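# Wedge a tension rod between the box's end walls

## Task

Install the spring-loaded tension rod inside the box so that it holds itself up between the two end walls, perpendicular to them, horizontal, not touching the box floor and just in front of the bottles, with every bottle still upright inside the box.

## Robot and tools

Robot and frames. There are two six-joint arms, left_arm and right_arm, each with a parallel gripper. The scene frame has its origin at table-top height, halfway between the arms' nominal bases. +x points out over the table, +y points toward left_arm, and +z points up. The calibrated bases are at left_arm (+0.048, +0.596, 0) m and right_arm (+0.079, -0.570, 0) m, each yawed only slightly. Each arm reports its hand pose, velocities and wrist-camera pose in its own base frame. The fixed cameras and the table use the scene frame. Reported positions can be off by a few centimetres, more so at long reach.

Gripper. The fingers point along the gripper's +z axis and close along its x axis. end_effector_position is the point midway between the pads, and the fingertips extend 17.5 mm past it. A block about 10 cm long sticks out toward the gripper's -y side and turns with the gripper.

Row layout. Each row has 18 numbers in [-1, 1], covering both arms even when one arm is idle. The left arm comes first: dx, dy, dz, rx, ry, rz, position, force_limit, speed. The same nine for the right arm follow. dx to rz are offsets, not poses. They are measured from that arm's Hand target at the start of the action or move, along that Hand target's own axes. 1.0 equals 0.6 m or 180 degrees, and rx, ry, rz form a single rotation vector. Sending all six pose numbers as 0 asks the arm to return to its current Hand target. The gripper numbers are absolute commands, and 0 also counts as a command, so always resend the values you want. position: +1 is fully open (50 mm), about -0.65 brings the pads together, and -1 grips until something stops the fingers. force_limit: -1 is about 20 N per pad, 0 about 102 N, +1 about 185 N. speed: -1 is 20 mm/s, 0 is 85, +1 is 150. Both force_limit and speed begin at +1. New force and speed values only take effect once position changes by at least 0.01.

execute_actions(actions, cameras). actions is a list of actions. Each action is a table of up to 15 rows, one row per 1/30 s step; if fewer rows are given, the last one repeats to fill 0.5 s. Every row counts from the action's starting Hand target, so sending the same offset again moves the arm further. An empty list just returns the current state and images. cameras selects the images returned: left out or ["all"] gives all, [] gives none, and an unknown name makes the call invalid. Camera names are cam_head_left, cam_head_right, cam_left_wrist and cam_right_wrist.

move(target, speed, blend, stop_force, zero, blocking, cameras). target is one 18-number row or a list of up to 15 rows. Every row is an offset from the same starting Hand targets, not from the previous row. The gripper travels in a straight line without avoiding obstacles, and the whole move is capped at 10 s. speed is in m/s, from 0.002 to 2, with a default of 0.25; turning is limited to twice that value in rad/s. blend is a corner-rounding radius in m. stop_force is 10 to 80 N and ends an arm's path once it senses that much push. It is unreliable when the gripper rotates, near singular or stretched-out poses, or against light loose things. Leave it out when backing away from a contact. zero (default true) re-zeroes the force before the move. blocking=false returns after about 0.5 s but cannot be combined with stop_force. In a list, keep the gripper numbers identical in every row. The result adds a move: line reporting done, off_target, moving, held or fault, plus limits such as paced (pose clipped) or held (steps withheld).

Other tools. wait(seconds 0 to 10) lets the scene run. stop brakes a running move to rest. zoom_image(camera, region=[x0, y0, x1, y1] in pixels, at most 504x504) enlarges part of the latest image. Head images are 504x504 and wrist images are 896x504. clear_fault(arm) clears a torque or force fault that has already been reported. finished_scene(scene 1 or 2) ends the scene permanently.

Reading results. Hand target is the last commanded pose after clipping, and the next offsets start from it. The gripper may settle short of it; resend zeros or the missing distance. The controller clips each step to within 70 mm and 16 degrees of the measured pose. Tool commands lists the present gripper commands. object_status: 0 means moving, 1 means blocked while opening, 2 means blocked while closing (a grip), and 3 means the requested position was reached or the pads met. The gripper opening in mm is roughly (250 - position_measured) x 0.202. Joint torques, external joint torques and Flange force (along the gripper axes) help show contact, but they carry offsets and noise. "within noise" means the joints are still. Action calls also list step readings.

Cautions. A torque fault happens at the load limits (waist and shoulder 306, elbow 144, wrist joints 40.5 N m), and a force fault at 144 N of outside force. Either one stops the arm until clear_fault is called. The arms are stiff, so aiming even slightly past a firm contact can cause a fault, and faster moves hit harder. Keep paths away from each arm's own base, and keep the arms from pressing or gripping on each other. Do not drop or slam anything, do not release moving parts, and never let anything leave the table. Holding loads or stretching an arm heats its motors; a MOTOR HOT line warns of this, and overheating locks the arm for 30 to 60 s. Time spent thinking also advances the simulation.

Each tool is called after "Request:" as a command line: name --argument value for each argument, lists and objects as JSON in quotes; but a table of rows of numbers goes row by row, as --pt "numbers of a row", without its own name.

## Session

Request:
execute_actions --actions '[]'

Request:
zoom_image --camera "cam_head_left" --region '[120, 220, 340, 420]'

Scene clock: 0.00 s.
left_arm: end_effector_position=(+1.0212, -0.0454, +0.2540) position_measured=3 object_status=3 end_effector_quat_wxyz=(+0.011, +0.345, +0.935, -0.080) | right_arm: end_effector_position=(+0.1187, +0.2097, +0.3094) position_measured=3 object_status=3 end_effector_quat_wxyz=(-0.166, +0.880, +0.439, +0.065)
Joint positions: left_arm=[-0.033 0.865 0.731 -0.158 1.576 -0.896] | right_arm=[0.494 -0.687 2.348 0.338 1.346 1.086]
Joint velocities: within noise
Joint torques (N m): no reading
External joint torques (N m): no reading
Flange force (N): no reading
Hand target: left_arm +1.0212, -0.0454, +0.2540; +0.011, +0.345, +0.935, -0.080 | right_arm +0.1187, +0.2097, +0.3094; -0.166, +0.880, +0.439, +0.065
Tool commands: left_gripper/position=+1.0 left_gripper/force_limit=+1.0 left_gripper/speed=+1.0 right_gripper/position=+1.0 right_gripper/force_limit=+1.0 right_gripper/speed=+1.0

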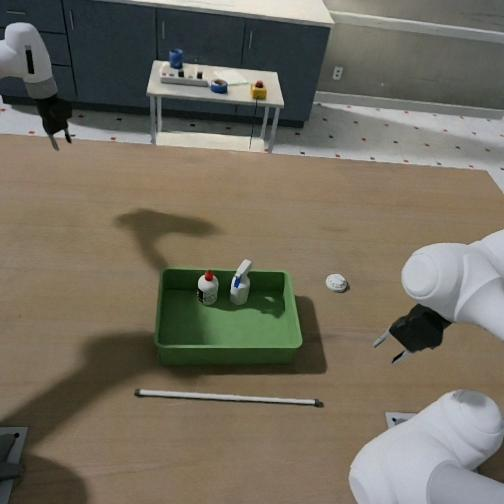

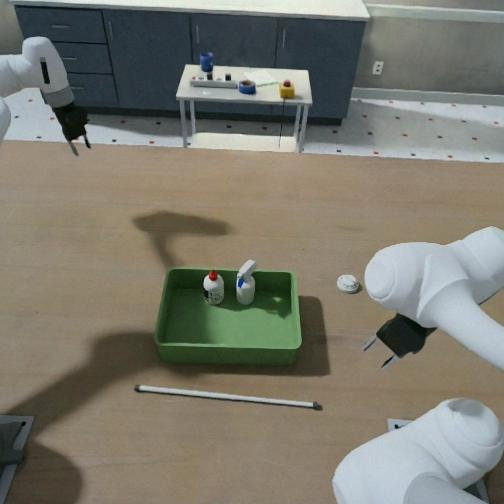

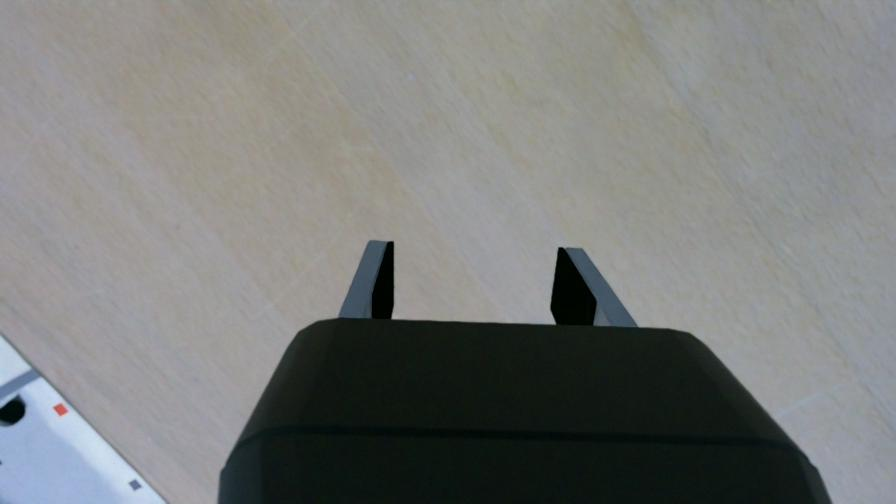

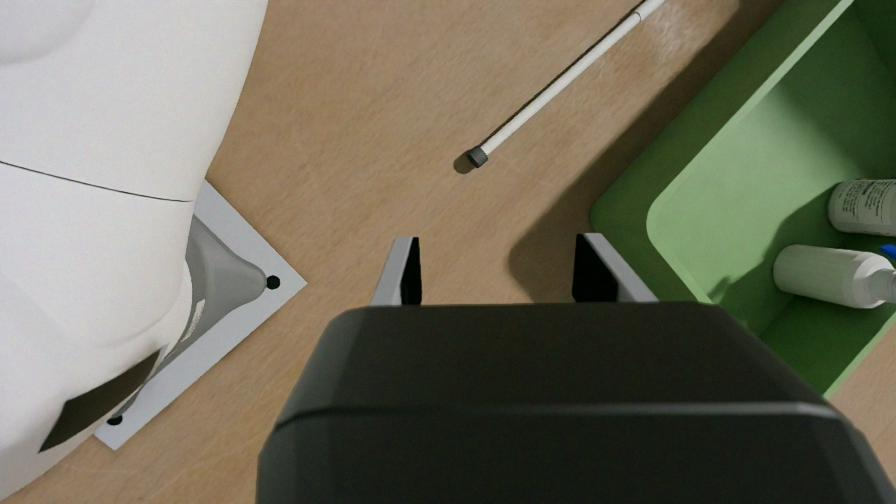

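Scaled by 2.291 from the camera's 504x504 image, which has a finer 720x720 frame.

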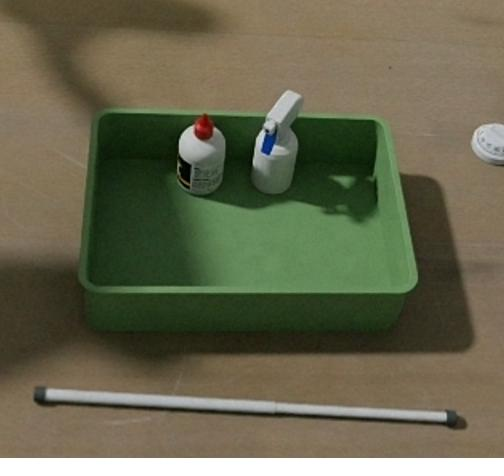

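Request:
move --target '[0.395,-0.805,0.085,0.012,0.067,0.8,1,1,1,0.134,-0.08,0.251,-0.1105,-0.043,0.294,1,1,1]' --speed 0.35

Scene clock: 30.40 s.
left_arm: end_effector_position=(+0.5265, -0.2626, +0.2541) position_measured=3 object_status=3 end_effector_quat_wxyz=(+0.000, +0.999, -0.043, +0.000) | right_arm: end_effector_position=(+0.1246, +0.3497, +0.2007) position_measured=3 object_status=3 end_effector_quat_wxyz=(+0.000, +1.000, -0.004, +0.000)
Joint positions: left_arm=[-0.522 0.121 1.861 0.001 1.16 1.134] | right_arm=[1.135 -0.195 2.269 0 1.068 2.715]
Joint velocities: within noise
Joint torques (N m): left_arm=[-2.4 -53.57 -39 3.29 0.09 -0.34] | right_arm=[-3.25 -15.46 -38.19 3.46 -0.17 -0.4]
External joint torques (N m): left_arm=[2.51 1.83 -0.24 0.69 -0.06 0.34] | right_arm=[3.22 -2.47 -0.61 0.44 0.09 0.4]
Flange force (N): left_arm=[5.1 -3.2 1.1] | right_arm=[-10.2 -0.5 -3.5]
Hand target: left_arm +0.5264, -0.2627, +0.2541; +0.000, +0.999, -0.043, +0.000 | right_arm +0.1246, +0.3497, +0.2007; +0.000, +1.000, -0.004, +0.000
Off the commanded pose: left_arm 0.000 m, 0 deg | right_arm 0.000 m, 0 deg.
move: done

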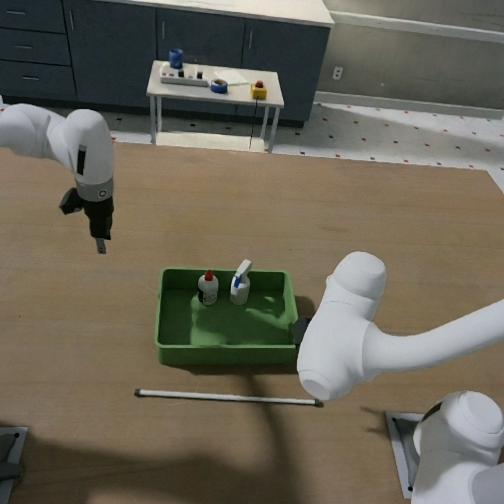

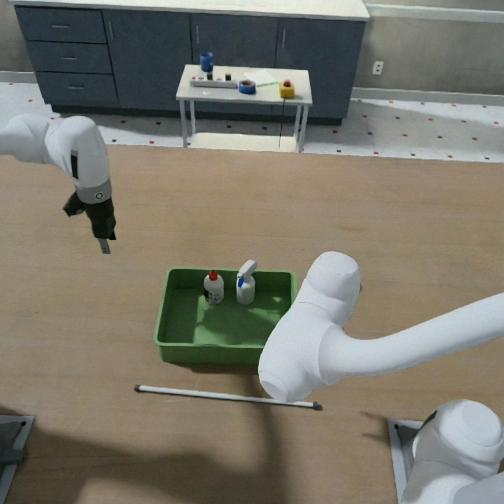

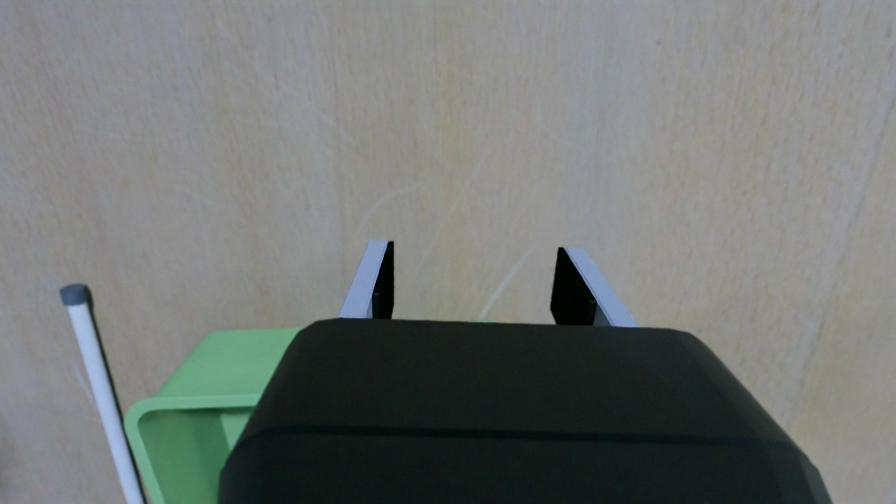

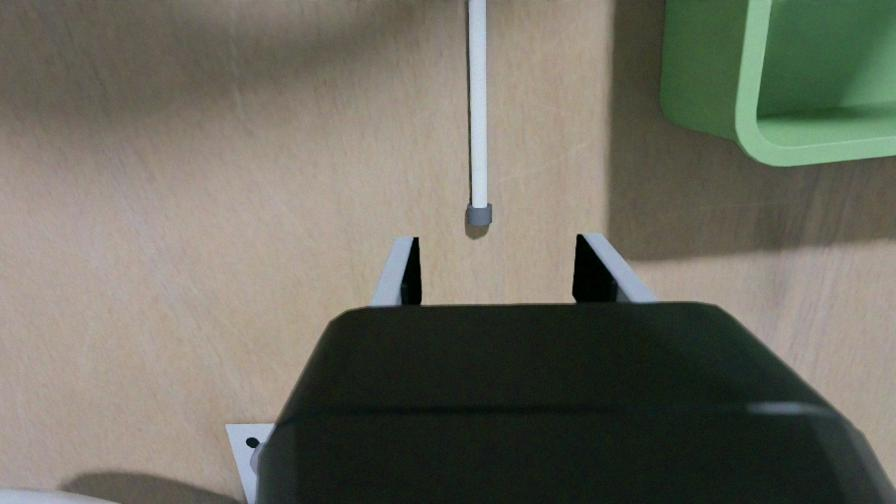

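Request:
move --target '[-0.527,0.285,0.223,0,0,0,1,1,1,0.008,0,0.15,0,0,0,1,1,1]' --speed 0.25

Scene clock: 40.77 s.
left_arm: end_effector_position=(+0.1968, -0.4059, +0.1201) position_measured=3 object_status=3 end_effector_quat_wxyz=(+0.000, +0.999, -0.043, +0.000) | right_arm: end_effector_position=(+0.1293, +0.3497, +0.1107) position_measured=3 object_status=3 end_effector_quat_wxyz=(+0.000, +1.000, -0.004, +0.000)
Joint positions: left_arm=[-1.196 0.038 2.236 0.001 0.868 0.46] | right_arm=[1.124 -0.078 2.371 0 0.849 2.703]
Joint velocities: within noise
Joint torques (N m): left_arm=[-2.94 -38.29 -32.5 2.52 0.09 -0.47] | right_arm=[-2.54 -21.87 -32.69 2.95 -0.02 -0.22]
External joint torques (N m): left_arm=[3.01 1.58 -0.13 0.76 -0.03 0.47] | right_arm=[2.55 -2.96 -0.37 0.37 -0.05 0.22]
Flange force (N): left_arm=[8.3 -1.1 2.0] | right_arm=[-8.3 1.1 -4.8]
Hand target: left_arm +0.1968, -0.4059, +0.1201; +0.000, +0.999, -0.043, +0.000 | right_arm +0.1293, +0.3497, +0.1107; +0.000, +1.000, -0.004, +0.000
Off the commanded pose: left_arm 0.000 m, 0 deg | right_arm 0.000 m, 0 deg.
move: done

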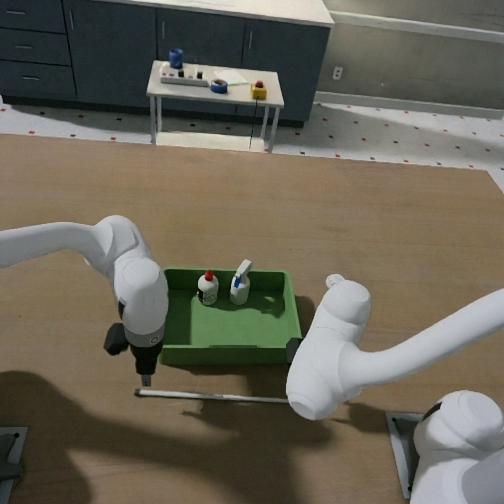

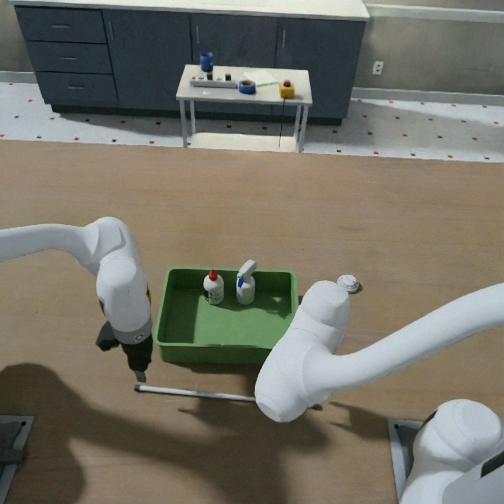

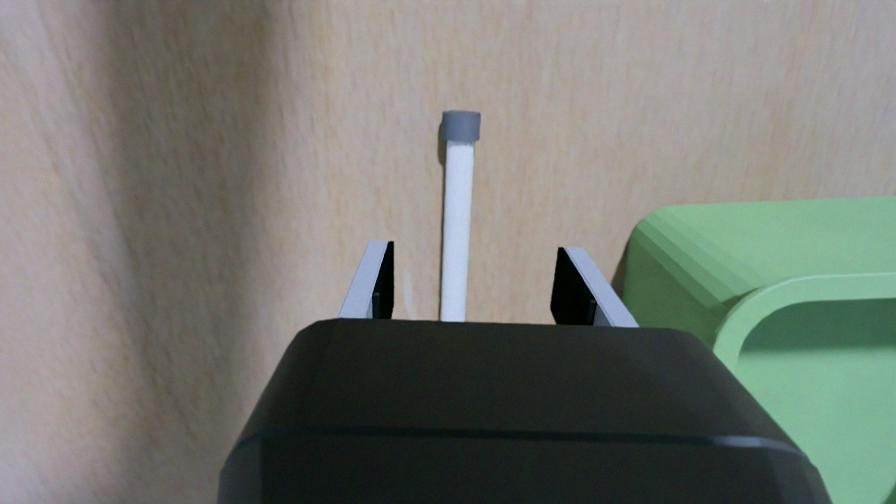

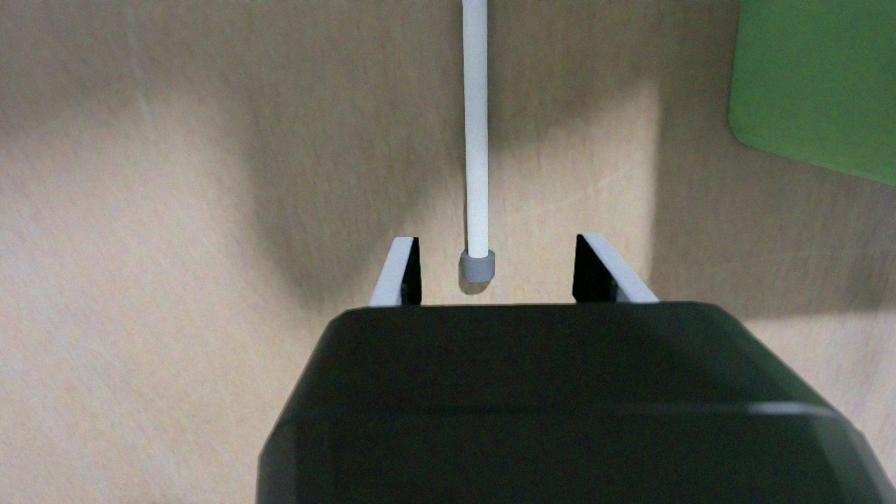

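Request:
move --target '[-0.008,0,0.12,0,0,0,1,0,-1,0,0,0.1,0,0,0,1,0,-1]' --speed 0.12

Request:
move --target '[0,0,0.043,0,0,0,1,0,-1,0,0,0.048,0,0,0,1,0,-1]' --speed 0.03 --stop_force 15

Scene clock: 54.87 s.
left_arm: end_effector_position=(+0.1920, -0.4054, +0.0482) position_measured=3 object_status=3 end_effector_quat_wxyz=(+0.000, +0.999, -0.043, +0.000) | right_arm: end_effector_position=(+0.1293, +0.3497, +0.0507) position_measured=3 object_status=3 end_effector_quat_wxyz=(+0.000, +1.000, -0.004, +0.000)
Joint positions: left_arm=[-1.206 0.141 2.3 0.001 0.7 0.45] | right_arm=[1.124 0.025 2.427 0 0.69 2.703]
Joint velocities: within noise
Joint torques (N m): left_arm=[-2.21 -44.28 -27.28 2.09 -0.06 -0.41] | right_arm=[-2.45 -27.18 -28.27 2.41 -0.12 -0.28]
External joint torques (N m): left_arm=[2.27 1.92 -0.21 0.67 0.12 0.41] | right_arm=[2.44 -3.63 0 0.43 0.03 0.28]
Flange force (N): left_arm=[6.9 0.1 2.7] | right_arm=[-8.6 2.3 -7.0]
Hand target: left_arm +0.1920, -0.4054, +0.0481; +0.000, +0.999, -0.043, +0.000 | right_arm +0.1293, +0.3497, +0.0507; +0.000, +1.000, -0.004, +0.000
Off the commanded pose: left_arm 0.000 m, 0 deg | right_arm 0.000 m, 0 deg.
move: done

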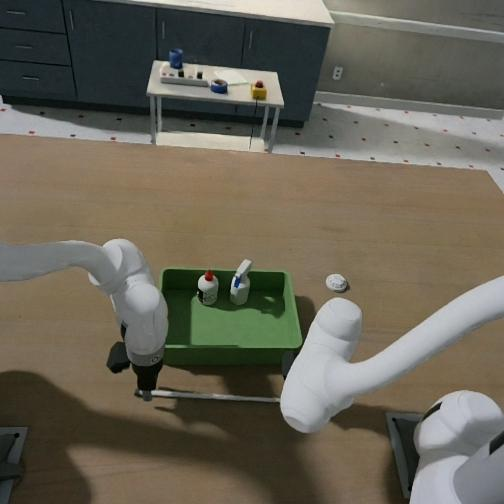

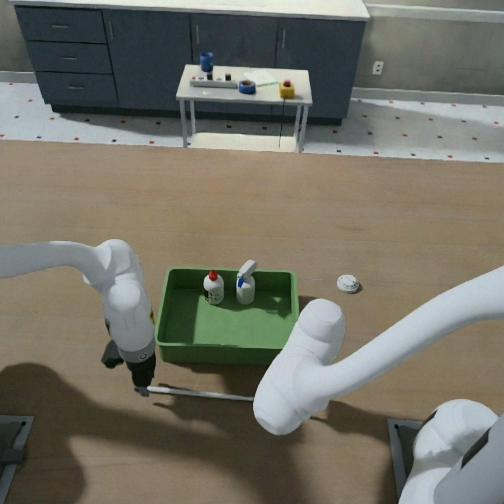

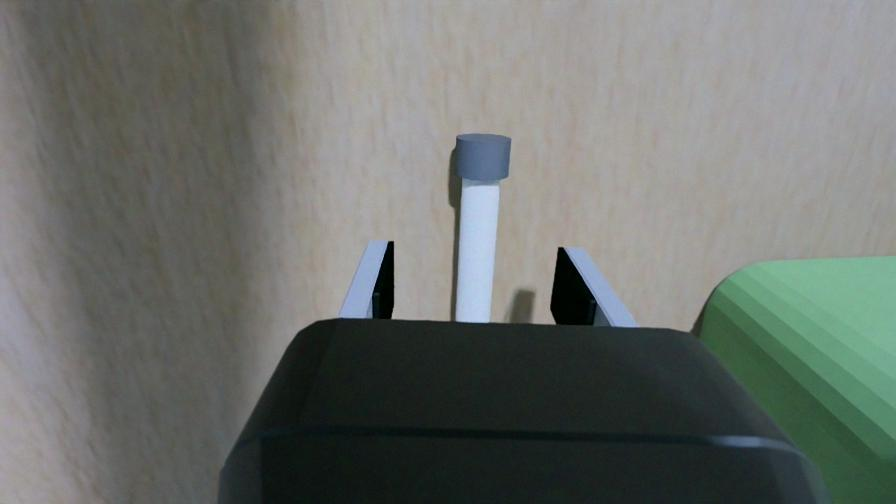

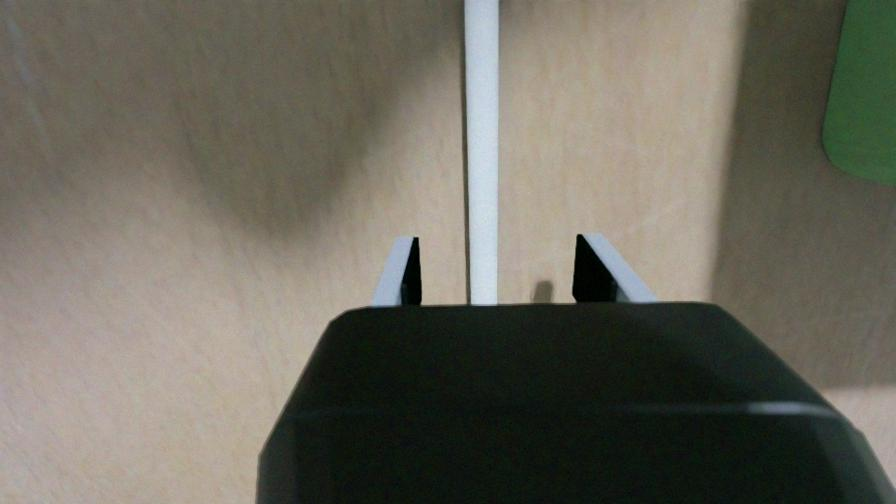

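Scene clock: 56.73 s.
left_arm: end_effector_position=(+0.1920, -0.4054, +0.0223) position_measured=3 object_status=3 end_effector_quat_wxyz=(+0.000, +0.999, -0.043, +0.000) | right_arm: end_effector_position=(+0.1293, +0.3497, +0.0219) position_measured=3 object_status=3 end_effector_quat_wxyz=(+0.000, +1.000, -0.004, +0.000)
Joint positions: left_arm=[-1.206 0.186 2.318 0.001 0.638 0.45] | right_arm=[1.124 0.082 2.449 0.001 0.611 2.703]
Joint velocities: within noise
Joint torques (N m): left_arm=[-1.79 -46.07 -25.41 1.85 0.08 -0.39] | right_arm=[-2.56 -31.22 -24.53 2.17 -0.01 -0.23]
External joint torques (N m): left_arm=[1.74 1.4 -0.06 0.71 -0.02 0.39] | right_arm=[2.61 -3.14 -0.86 0.37 -0.07 0.23]
Flange force (N): left_arm=[5.2 -0.4 2.5] | right_arm=[-8.0 -0.3 -6.9]
Hand target: left_arm +0.1920, -0.4054, +0.0223; +0.000, +0.999, -0.043, +0.000 | right_arm +0.1293, +0.3497, +0.0219; +0.000, +1.000, -0.004, +0.000
Off the commanded pose: left_arm 0.000 m, 0 deg | right_arm 0.000 m, 0 deg.
move: done

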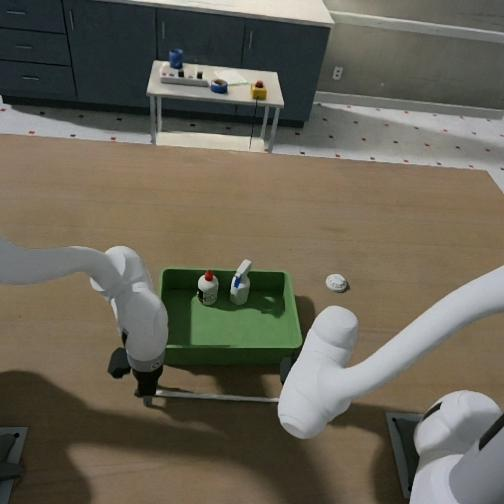

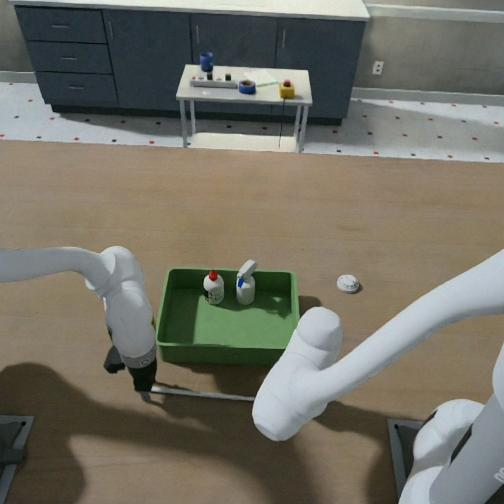

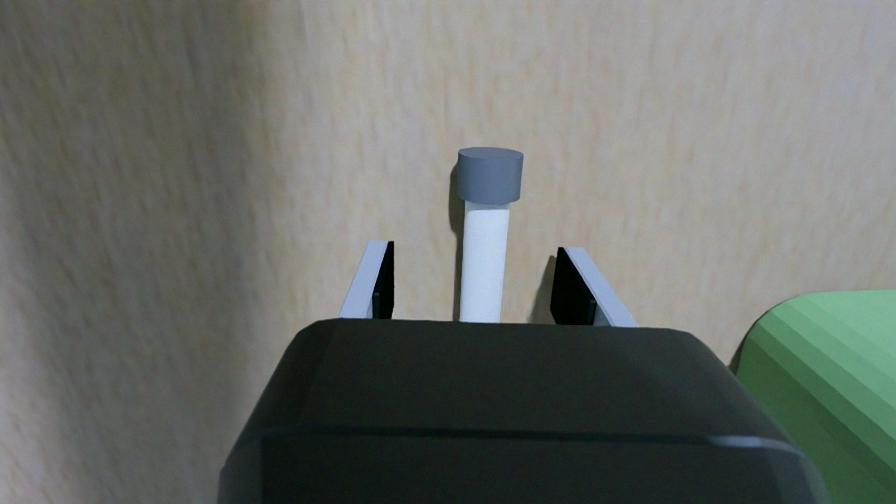

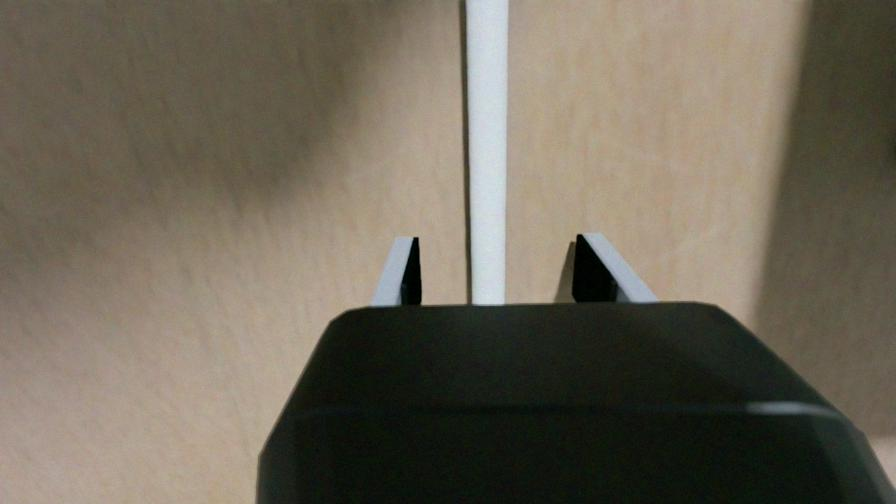

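Request:
move --pt "0.005 0 0.002 0 0 0 1 0 -1 -0.0035 0 0.002 0 0 0 1 0 -1" --pt "0.005 0 0.002 0 0 0 -1 0 -1 -0.0035 0 0.002 0 0 0 -1 0 -1" --speed 0.05 --cameras '["cam_left_wrist","cam_right_wrist"]'

Request:
wait --seconds 0.5 --cameras '["cam_left_wrist","cam_right_wrist"]'

Scene clock: 64.83 s.
left_arm: end_effector_position=(+0.1950, -0.4057, +0.0211) position_measured=196 object_status=2 end_effector_quat_wxyz=(+0.000, +0.999, -0.043, +0.000) | right_arm: end_effector_position=(+0.1272, +0.3497, +0.0207) position_measured=207 object_status=2 end_effector_quat_wxyz=(+0.000, +1.000, -0.004, +0.000)
Joint positions: left_arm=[-1.2 0.19 2.316 0.001 0.636 0.456] | right_arm=[1.129 0.084 2.451 0 0.607 2.708]
Joint velocities: within noise
Joint torques (N m): left_arm=[-2.75 -46.05 -24.65 1.9 0.24 -0.14] | right_arm=[-2.77 -31.17 -24.84 2.08 -0.2 -0.08]
External joint torques (N m): left_arm=[2.76 0.98 -0.73 0.66 -0.18 0.14] | right_arm=[2.78 -2.9 -0.23 0.44 0.14 0.08]
Flange force (N): left_arm=[7.1 -0.7 1.7] | right_arm=[-8.3 0.3 -6.6]
Hand target: left_arm +0.1950, -0.4057, +0.0211; +0.000, +0.999, -0.043, +0.000 | right_arm +0.1272, +0.3497, +0.0207; +0.000, +1.000, -0.004, +0.000
Off the commanded pose: left_arm 0.000 m, 0 deg | right_arm 0.000 m, 0 deg.
move: done
Images, in order (width x height): cam_left_wrist 896x504, cam_right_wrist 896x504.

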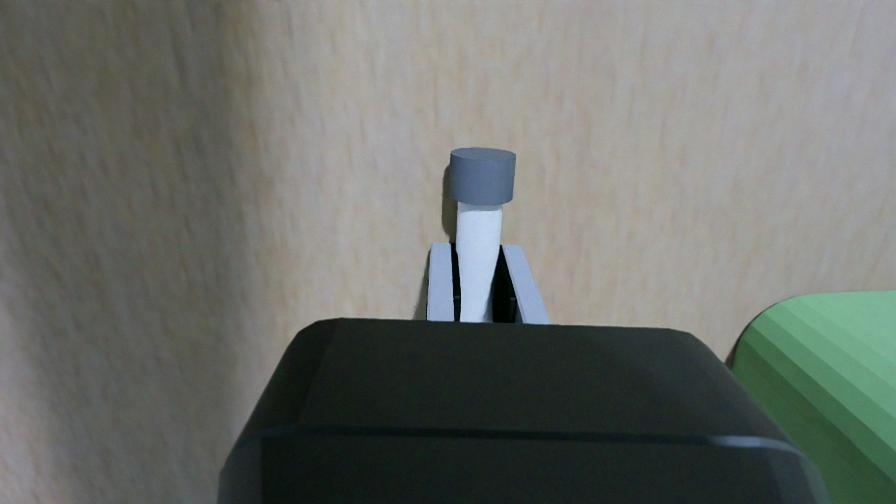

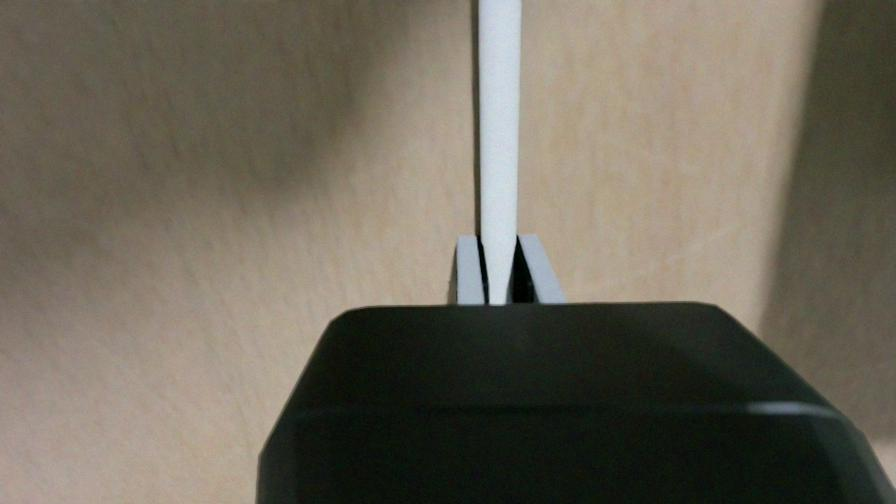

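Scene clock: 65.33 s.
left_arm: end_effector_position=(+0.1950, -0.4057, +0.0211) position_measured=196 object_status=2 end_effector_quat_wxyz=(+0.000, +0.999, -0.043, +0.000) | right_arm: end_effector_position=(+0.1272, +0.3497, +0.0207) position_measured=207 object_status=2 end_effector_quat_wxyz=(+0.000, +1.000, -0.004, +0.000)
Joint positions: left_arm=[-1.2 0.19 2.316 0.001 0.636 0.456] | right_arm=[1.129 0.084 2.451 0 0.607 2.708]
Joint velocities: within noise
Joint torques (N m): left_arm=[-2.44 -45.54 -25.07 1.84 0.16 -0.09] | right_arm=[-2.53 -31.05 -25.02 2.13 -0.26 0.04]
External joint torques (N m): left_arm=[2.38 0.54 -0.29 0.71 -0.09 0.09] | right_arm=[2.56 -3.28 -0.31 0.41 0.17 -0.04]
Flange force (N): left_arm=[5.5 -1.4 1.0] | right_arm=[-7.6 1.1 -7.5]
Hand target: left_arm +0.1950, -0.4057, +0.0211; +0.000, +0.999, -0.043, +0.000 | right_arm +0.1272, +0.3497, +0.0207; +0.000, +1.000, -0.004, +0.000
Tool commands: left_gripper/position=-1.0 left_gripper/force_limit=+0.0 left_gripper/speed=-1.0 right_gripper/position=-1.0 right_gripper/force_limit=+0.0 right_gripper/speed=-1.0
Off the commanded pose: left_arm 0.000 m, 0 deg | right_arm 0.000 m, 0 deg.
wait: 0.50 s; at rest by 0.17 s
Images, in order (width x height): cam_left_wrist 896x504, cam_right_wrist 896x504.

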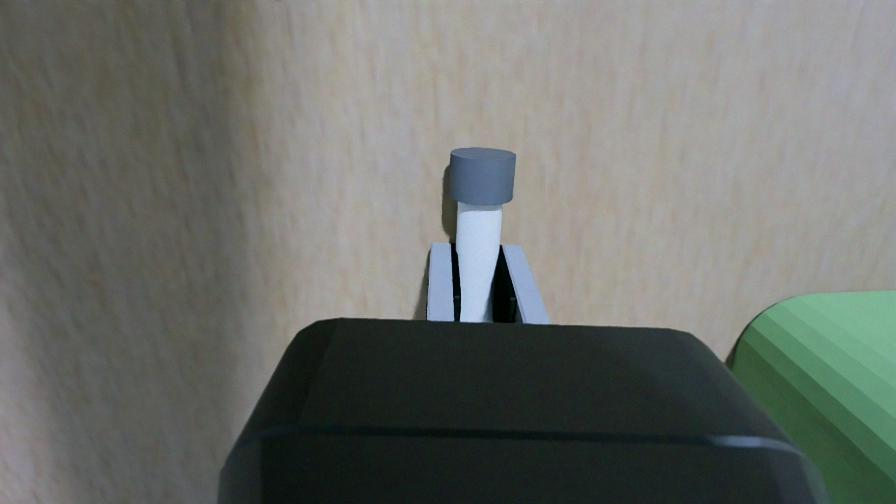

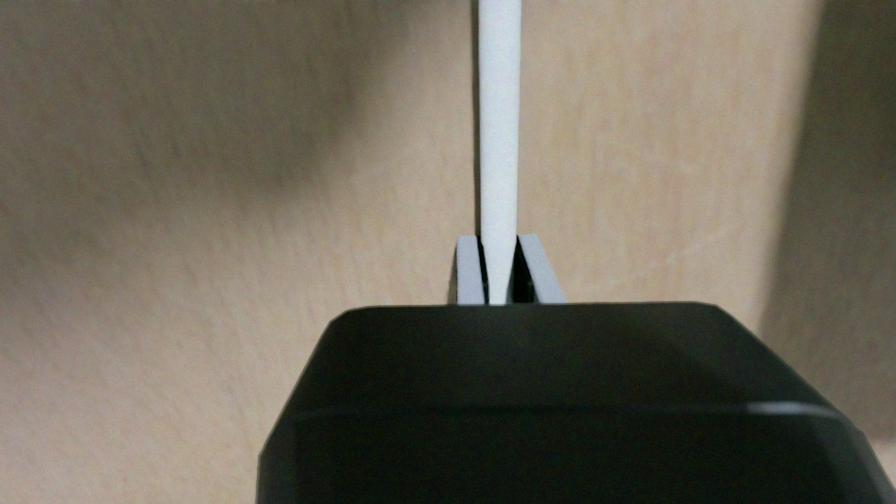

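Request:
move --pt "0 0 -0.25 0 0 0 -1 0 -1 0 0 -0.25 0 0 0 -1 0 -1" --pt "0.3657 -0.0368 -0.4167 0 0 -0.0309 -1 0 -1 0.434 -0.0407 -0.4167 0 0 -0.0309 -1 0 -1" --speed 0.15 --blend 0.03

Request:
zoom_image --camera "cam_head_left" --region '[120, 220, 340, 380]'

Scene clock: 91.80 s.
left_arm: end_effector_position=(+0.4153, -0.4026, +0.2712) position_measured=196 object_status=2 end_effector_quat_wxyz=(+0.000, +1.000, +0.006, +0.000) | right_arm: end_effector_position=(+0.3878, +0.3718, +0.2706) position_measured=207 object_status=2 end_effector_quat_wxyz=(+0.000, +0.999, +0.044, +0.000)
Joint positions: left_arm=[-0.83 0.095 1.857 0.001 1.19 0.729] | right_arm=[0.7 0.03 1.928 0 1.184 2.182]
Joint velocities: within noise
Joint torques (N m): left_arm=[0.59 -52.23 -36.25 4.84 2.4 -0.09] | right_arm=[-6.1 -42.29 -39.08 1.81 1.22 0.03]
External joint torques (N m): left_arm=[-0.66 2.52 -3.45 -0.84 -2.35 0.09] | right_arm=[6.11 -1.41 -1.74 2.32 -1.27 -0.03]
Flange force (N): left_arm=[6.0 7.4 1.7] | right_arm=[-6.1 -9.6 -0.7]
Hand target: left_arm +0.4154, -0.4026, +0.2712; +0.000, +1.000, +0.006, +0.000 | right_arm +0.3879, +0.3719, +0.2706; +0.000, +0.999, +0.044, +0.000
Off the commanded pose: left_arm 0.000 m, 0 deg | right_arm 0.000 m, 0 deg.
move: done

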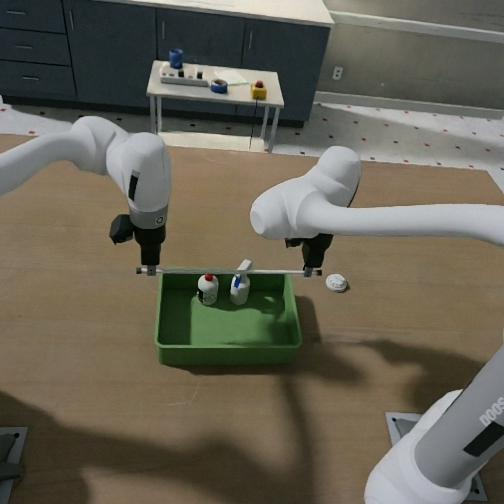

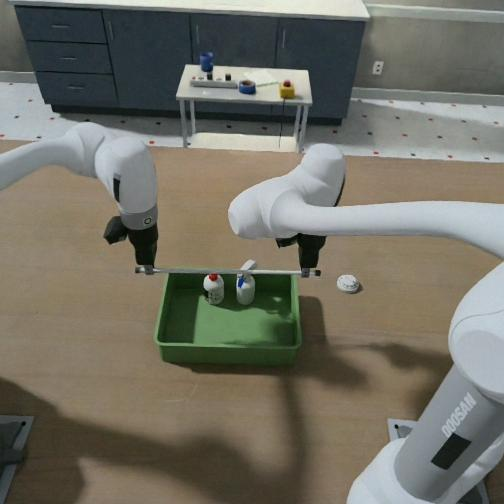

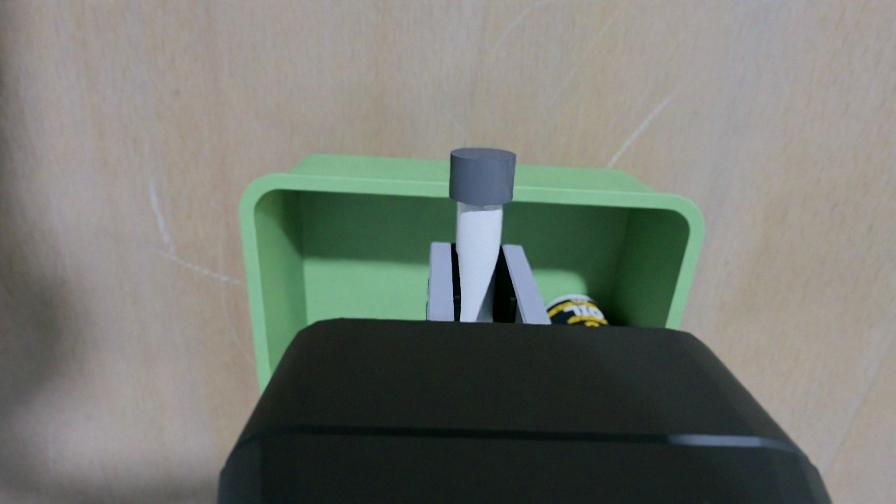

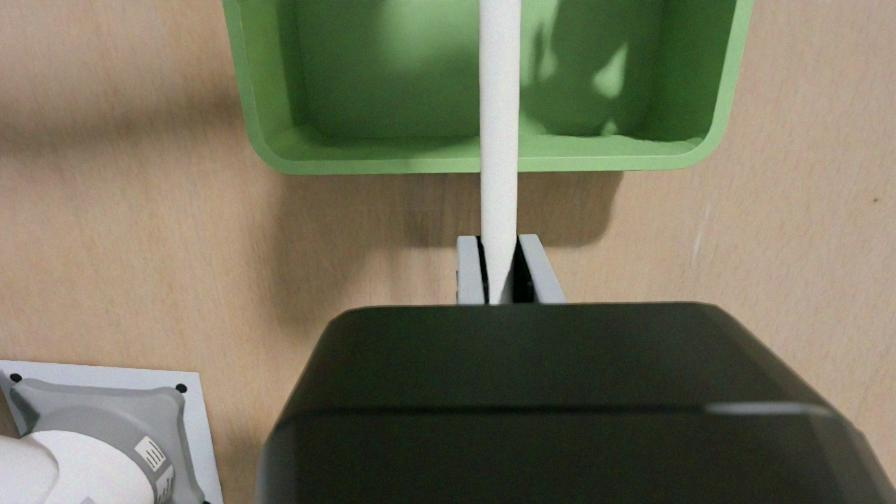

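Scaled by 2.291 from the camera's 504x504 image, which has a finer 720x720 frame.

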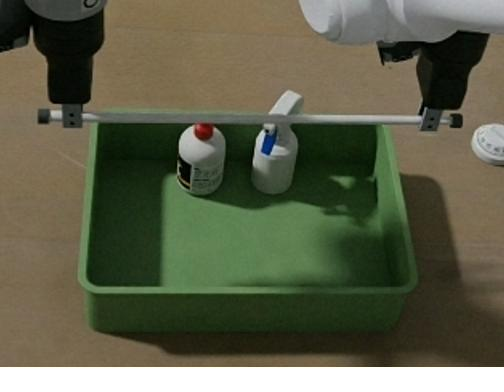

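Request:
move --target '[0.0358,0.1247,0.133,0,0,0.0019,-1,0,-1,0.031,-0.0947,0.133,0,0,0.0019,-1,0,-1]' --speed 0.08

Request:
zoom_image --camera "cam_head_left" --region '[120, 220, 340, 380]'

Scene clock: 118.17 s.
left_arm: end_effector_position=(+0.4378, -0.4771, +0.1915) position_measured=196 object_status=2 end_effector_quat_wxyz=(+0.000, +1.000, +0.003, +0.000) | right_arm: end_effector_position=(+0.4014, +0.4301, +0.1909) position_measured=207 object_status=2 end_effector_quat_wxyz=(+0.000, +0.999, +0.041, +0.000)
Joint positions: left_arm=[-0.882 0.257 1.819 0.001 1.066 0.683] | right_arm=[0.761 0.17 1.93 0 1.042 2.249]
Joint velocities: within noise
Joint torques (N m): left_arm=[-8.06 -65.85 -43.81 0.49 -3.38 -0.33] | right_arm=[3.21 -55.85 -43.2 6.48 -3.16 -0.08]
External joint torques (N m): left_arm=[8.14 1.84 6.35 3.29 3.44 0.33] | right_arm=[-3.24 -0.17 5.06 -2.64 3.1 0.08]
Flange force (N): left_arm=[4.8 -14.2 1.6] | right_arm=[-2.9 9.8 -0.9]
Hand target: left_arm +0.4378, -0.4771, +0.1914; +0.000, +1.000, +0.003, +0.000 | right_arm +0.4014, +0.4301, +0.1908; +0.000, +0.999, +0.041, +0.000
Off the commanded pose: left_arm 0.000 m, 0 deg | right_arm 0.000 m, 0 deg.
move: done

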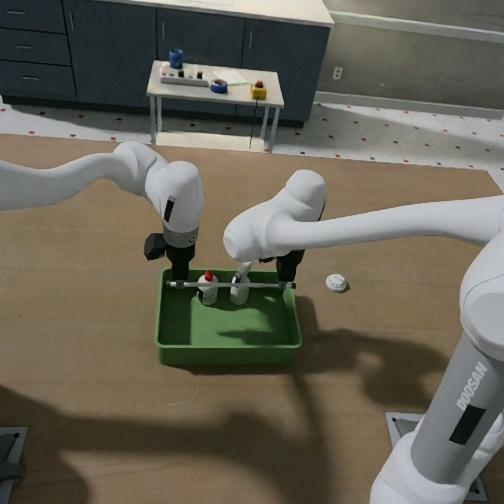

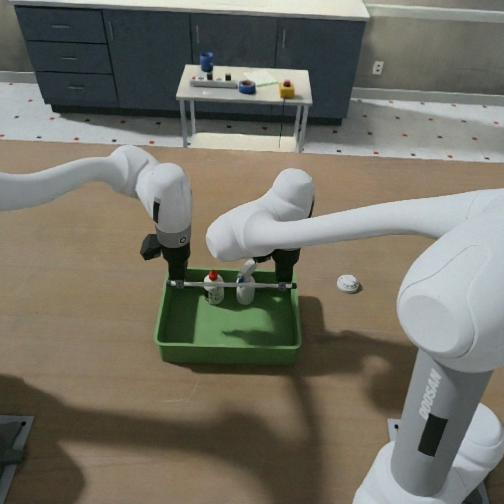

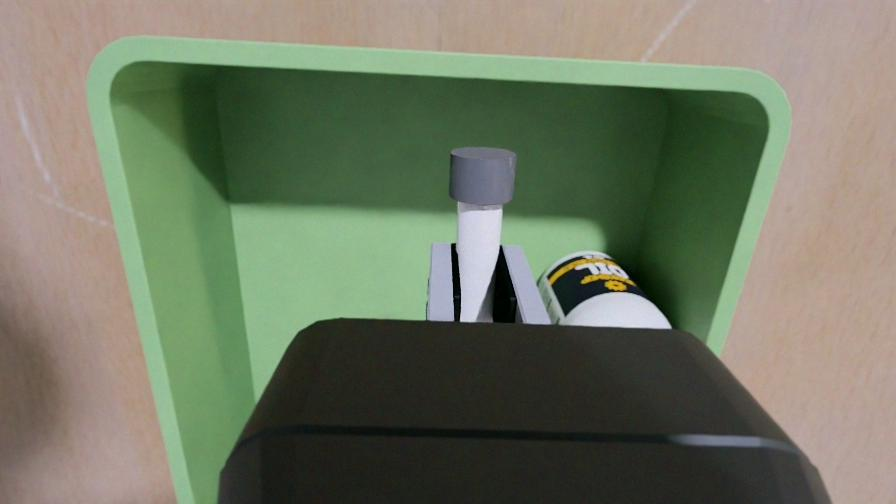

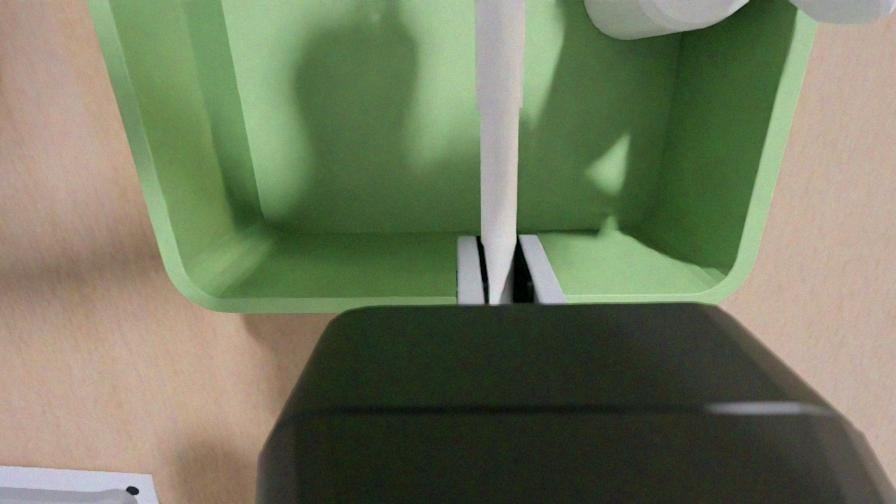

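Scaled by 2.291 from the camera's 504x504 image, which has a finer 720x720 frame.

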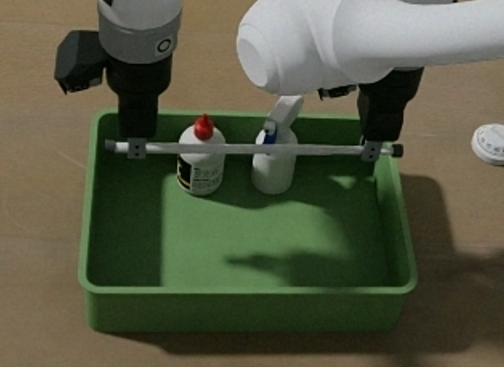

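Request:
move --target '[0.0217,0,0.0013,0,0.122,0,-1,0,-1,0.0217,-0.01,0.0013,0,0.122,0,-1,0,-1]' --speed 0.08

Request:
zoom_image --camera "cam_head_left" --region '[120, 220, 340, 380]'

Scene clock: 140.07 s.
left_arm: end_effector_position=(+0.4508, -0.4771, +0.1906) position_measured=196 object_status=2 end_effector_quat_wxyz=(-0.001, +0.982, +0.003, +0.191) | right_arm: end_effector_position=(+0.4139, +0.4372, +0.1900) position_measured=207 object_status=2 end_effector_quat_wxyz=(-0.008, +0.981, +0.040, +0.190)
Joint positions: left_arm=[-1.008 0.188 1.952 0.441 0.841 0.287] | right_arm=[0.885 0.097 2.062 -0.404 0.752 2.639]
Joint velocities: within noise
Joint torques (N m): left_arm=[-8.4 -58.46 -44.03 2.29 -4.43 -0.48] | right_arm=[2.73 -43.73 -42.65 3.84 -4.74 0.06]
External joint torques (N m): left_arm=[8.57 1.36 6.48 1.79 4.18 0.5] | right_arm=[-2.71 -3.09 6.21 -1.12 4.13 -0.03]
Flange force (N): left_arm=[4.8 -13.6 3.1] | right_arm=[-6.1 12.7 -6.4]
Hand target: left_arm +0.4508, -0.4771, +0.1906; -0.001, +0.982, +0.003, +0.191 | right_arm +0.4139, +0.4372, +0.1900; -0.008, +0.981, +0.040, +0.190
Off the commanded pose: left_arm 0.000 m, 0 deg | right_arm 0.000 m, 0 deg.
move: done

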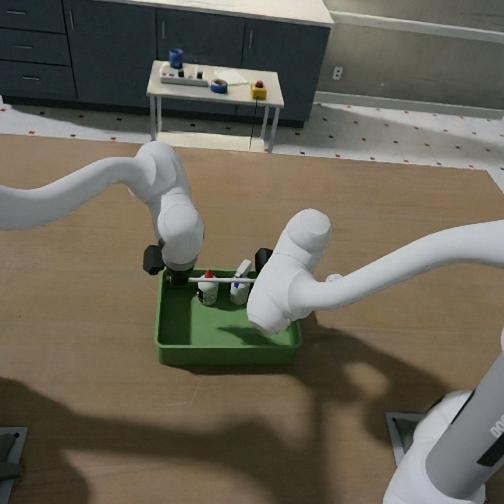

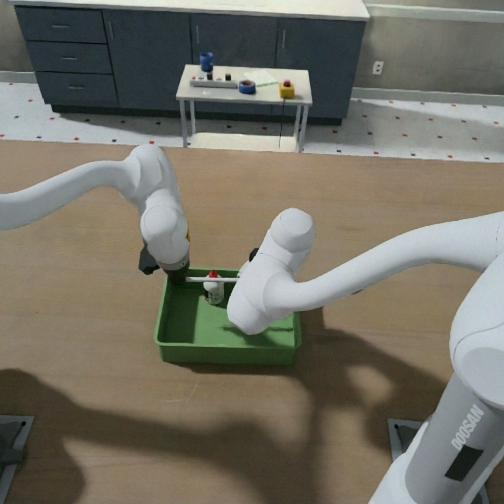

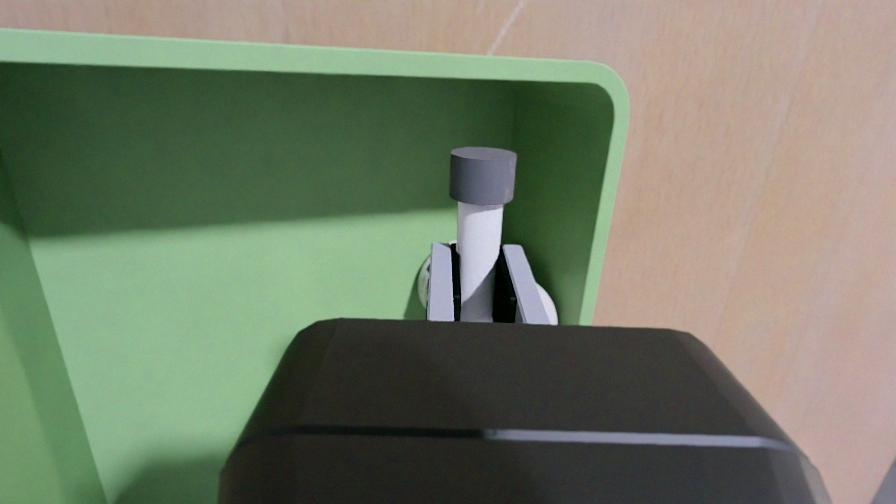

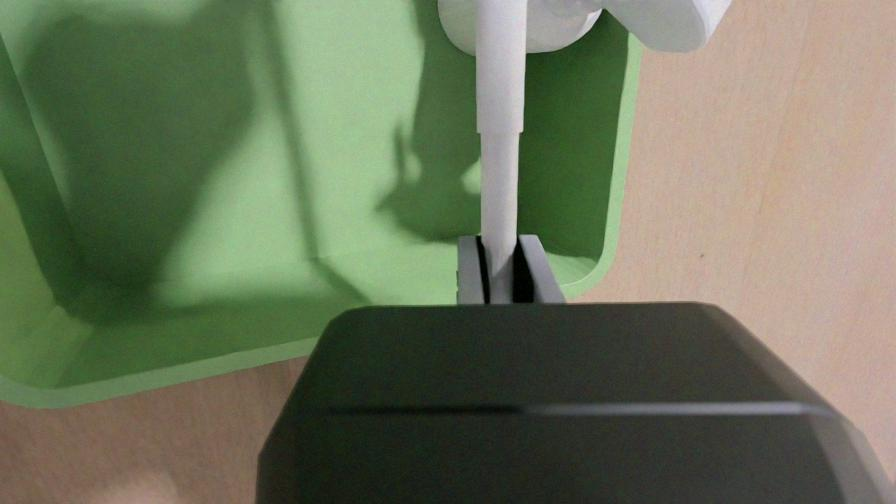

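Scaled by 2.291 from the camera's 504x504 image, which has a finer 720x720 frame.

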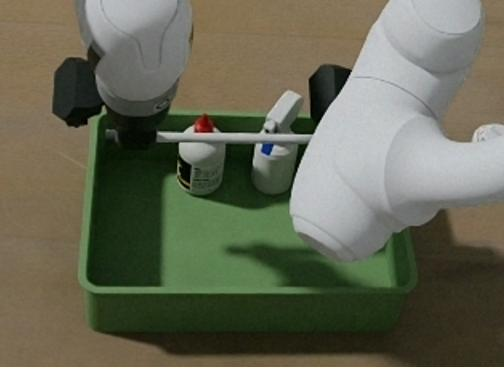

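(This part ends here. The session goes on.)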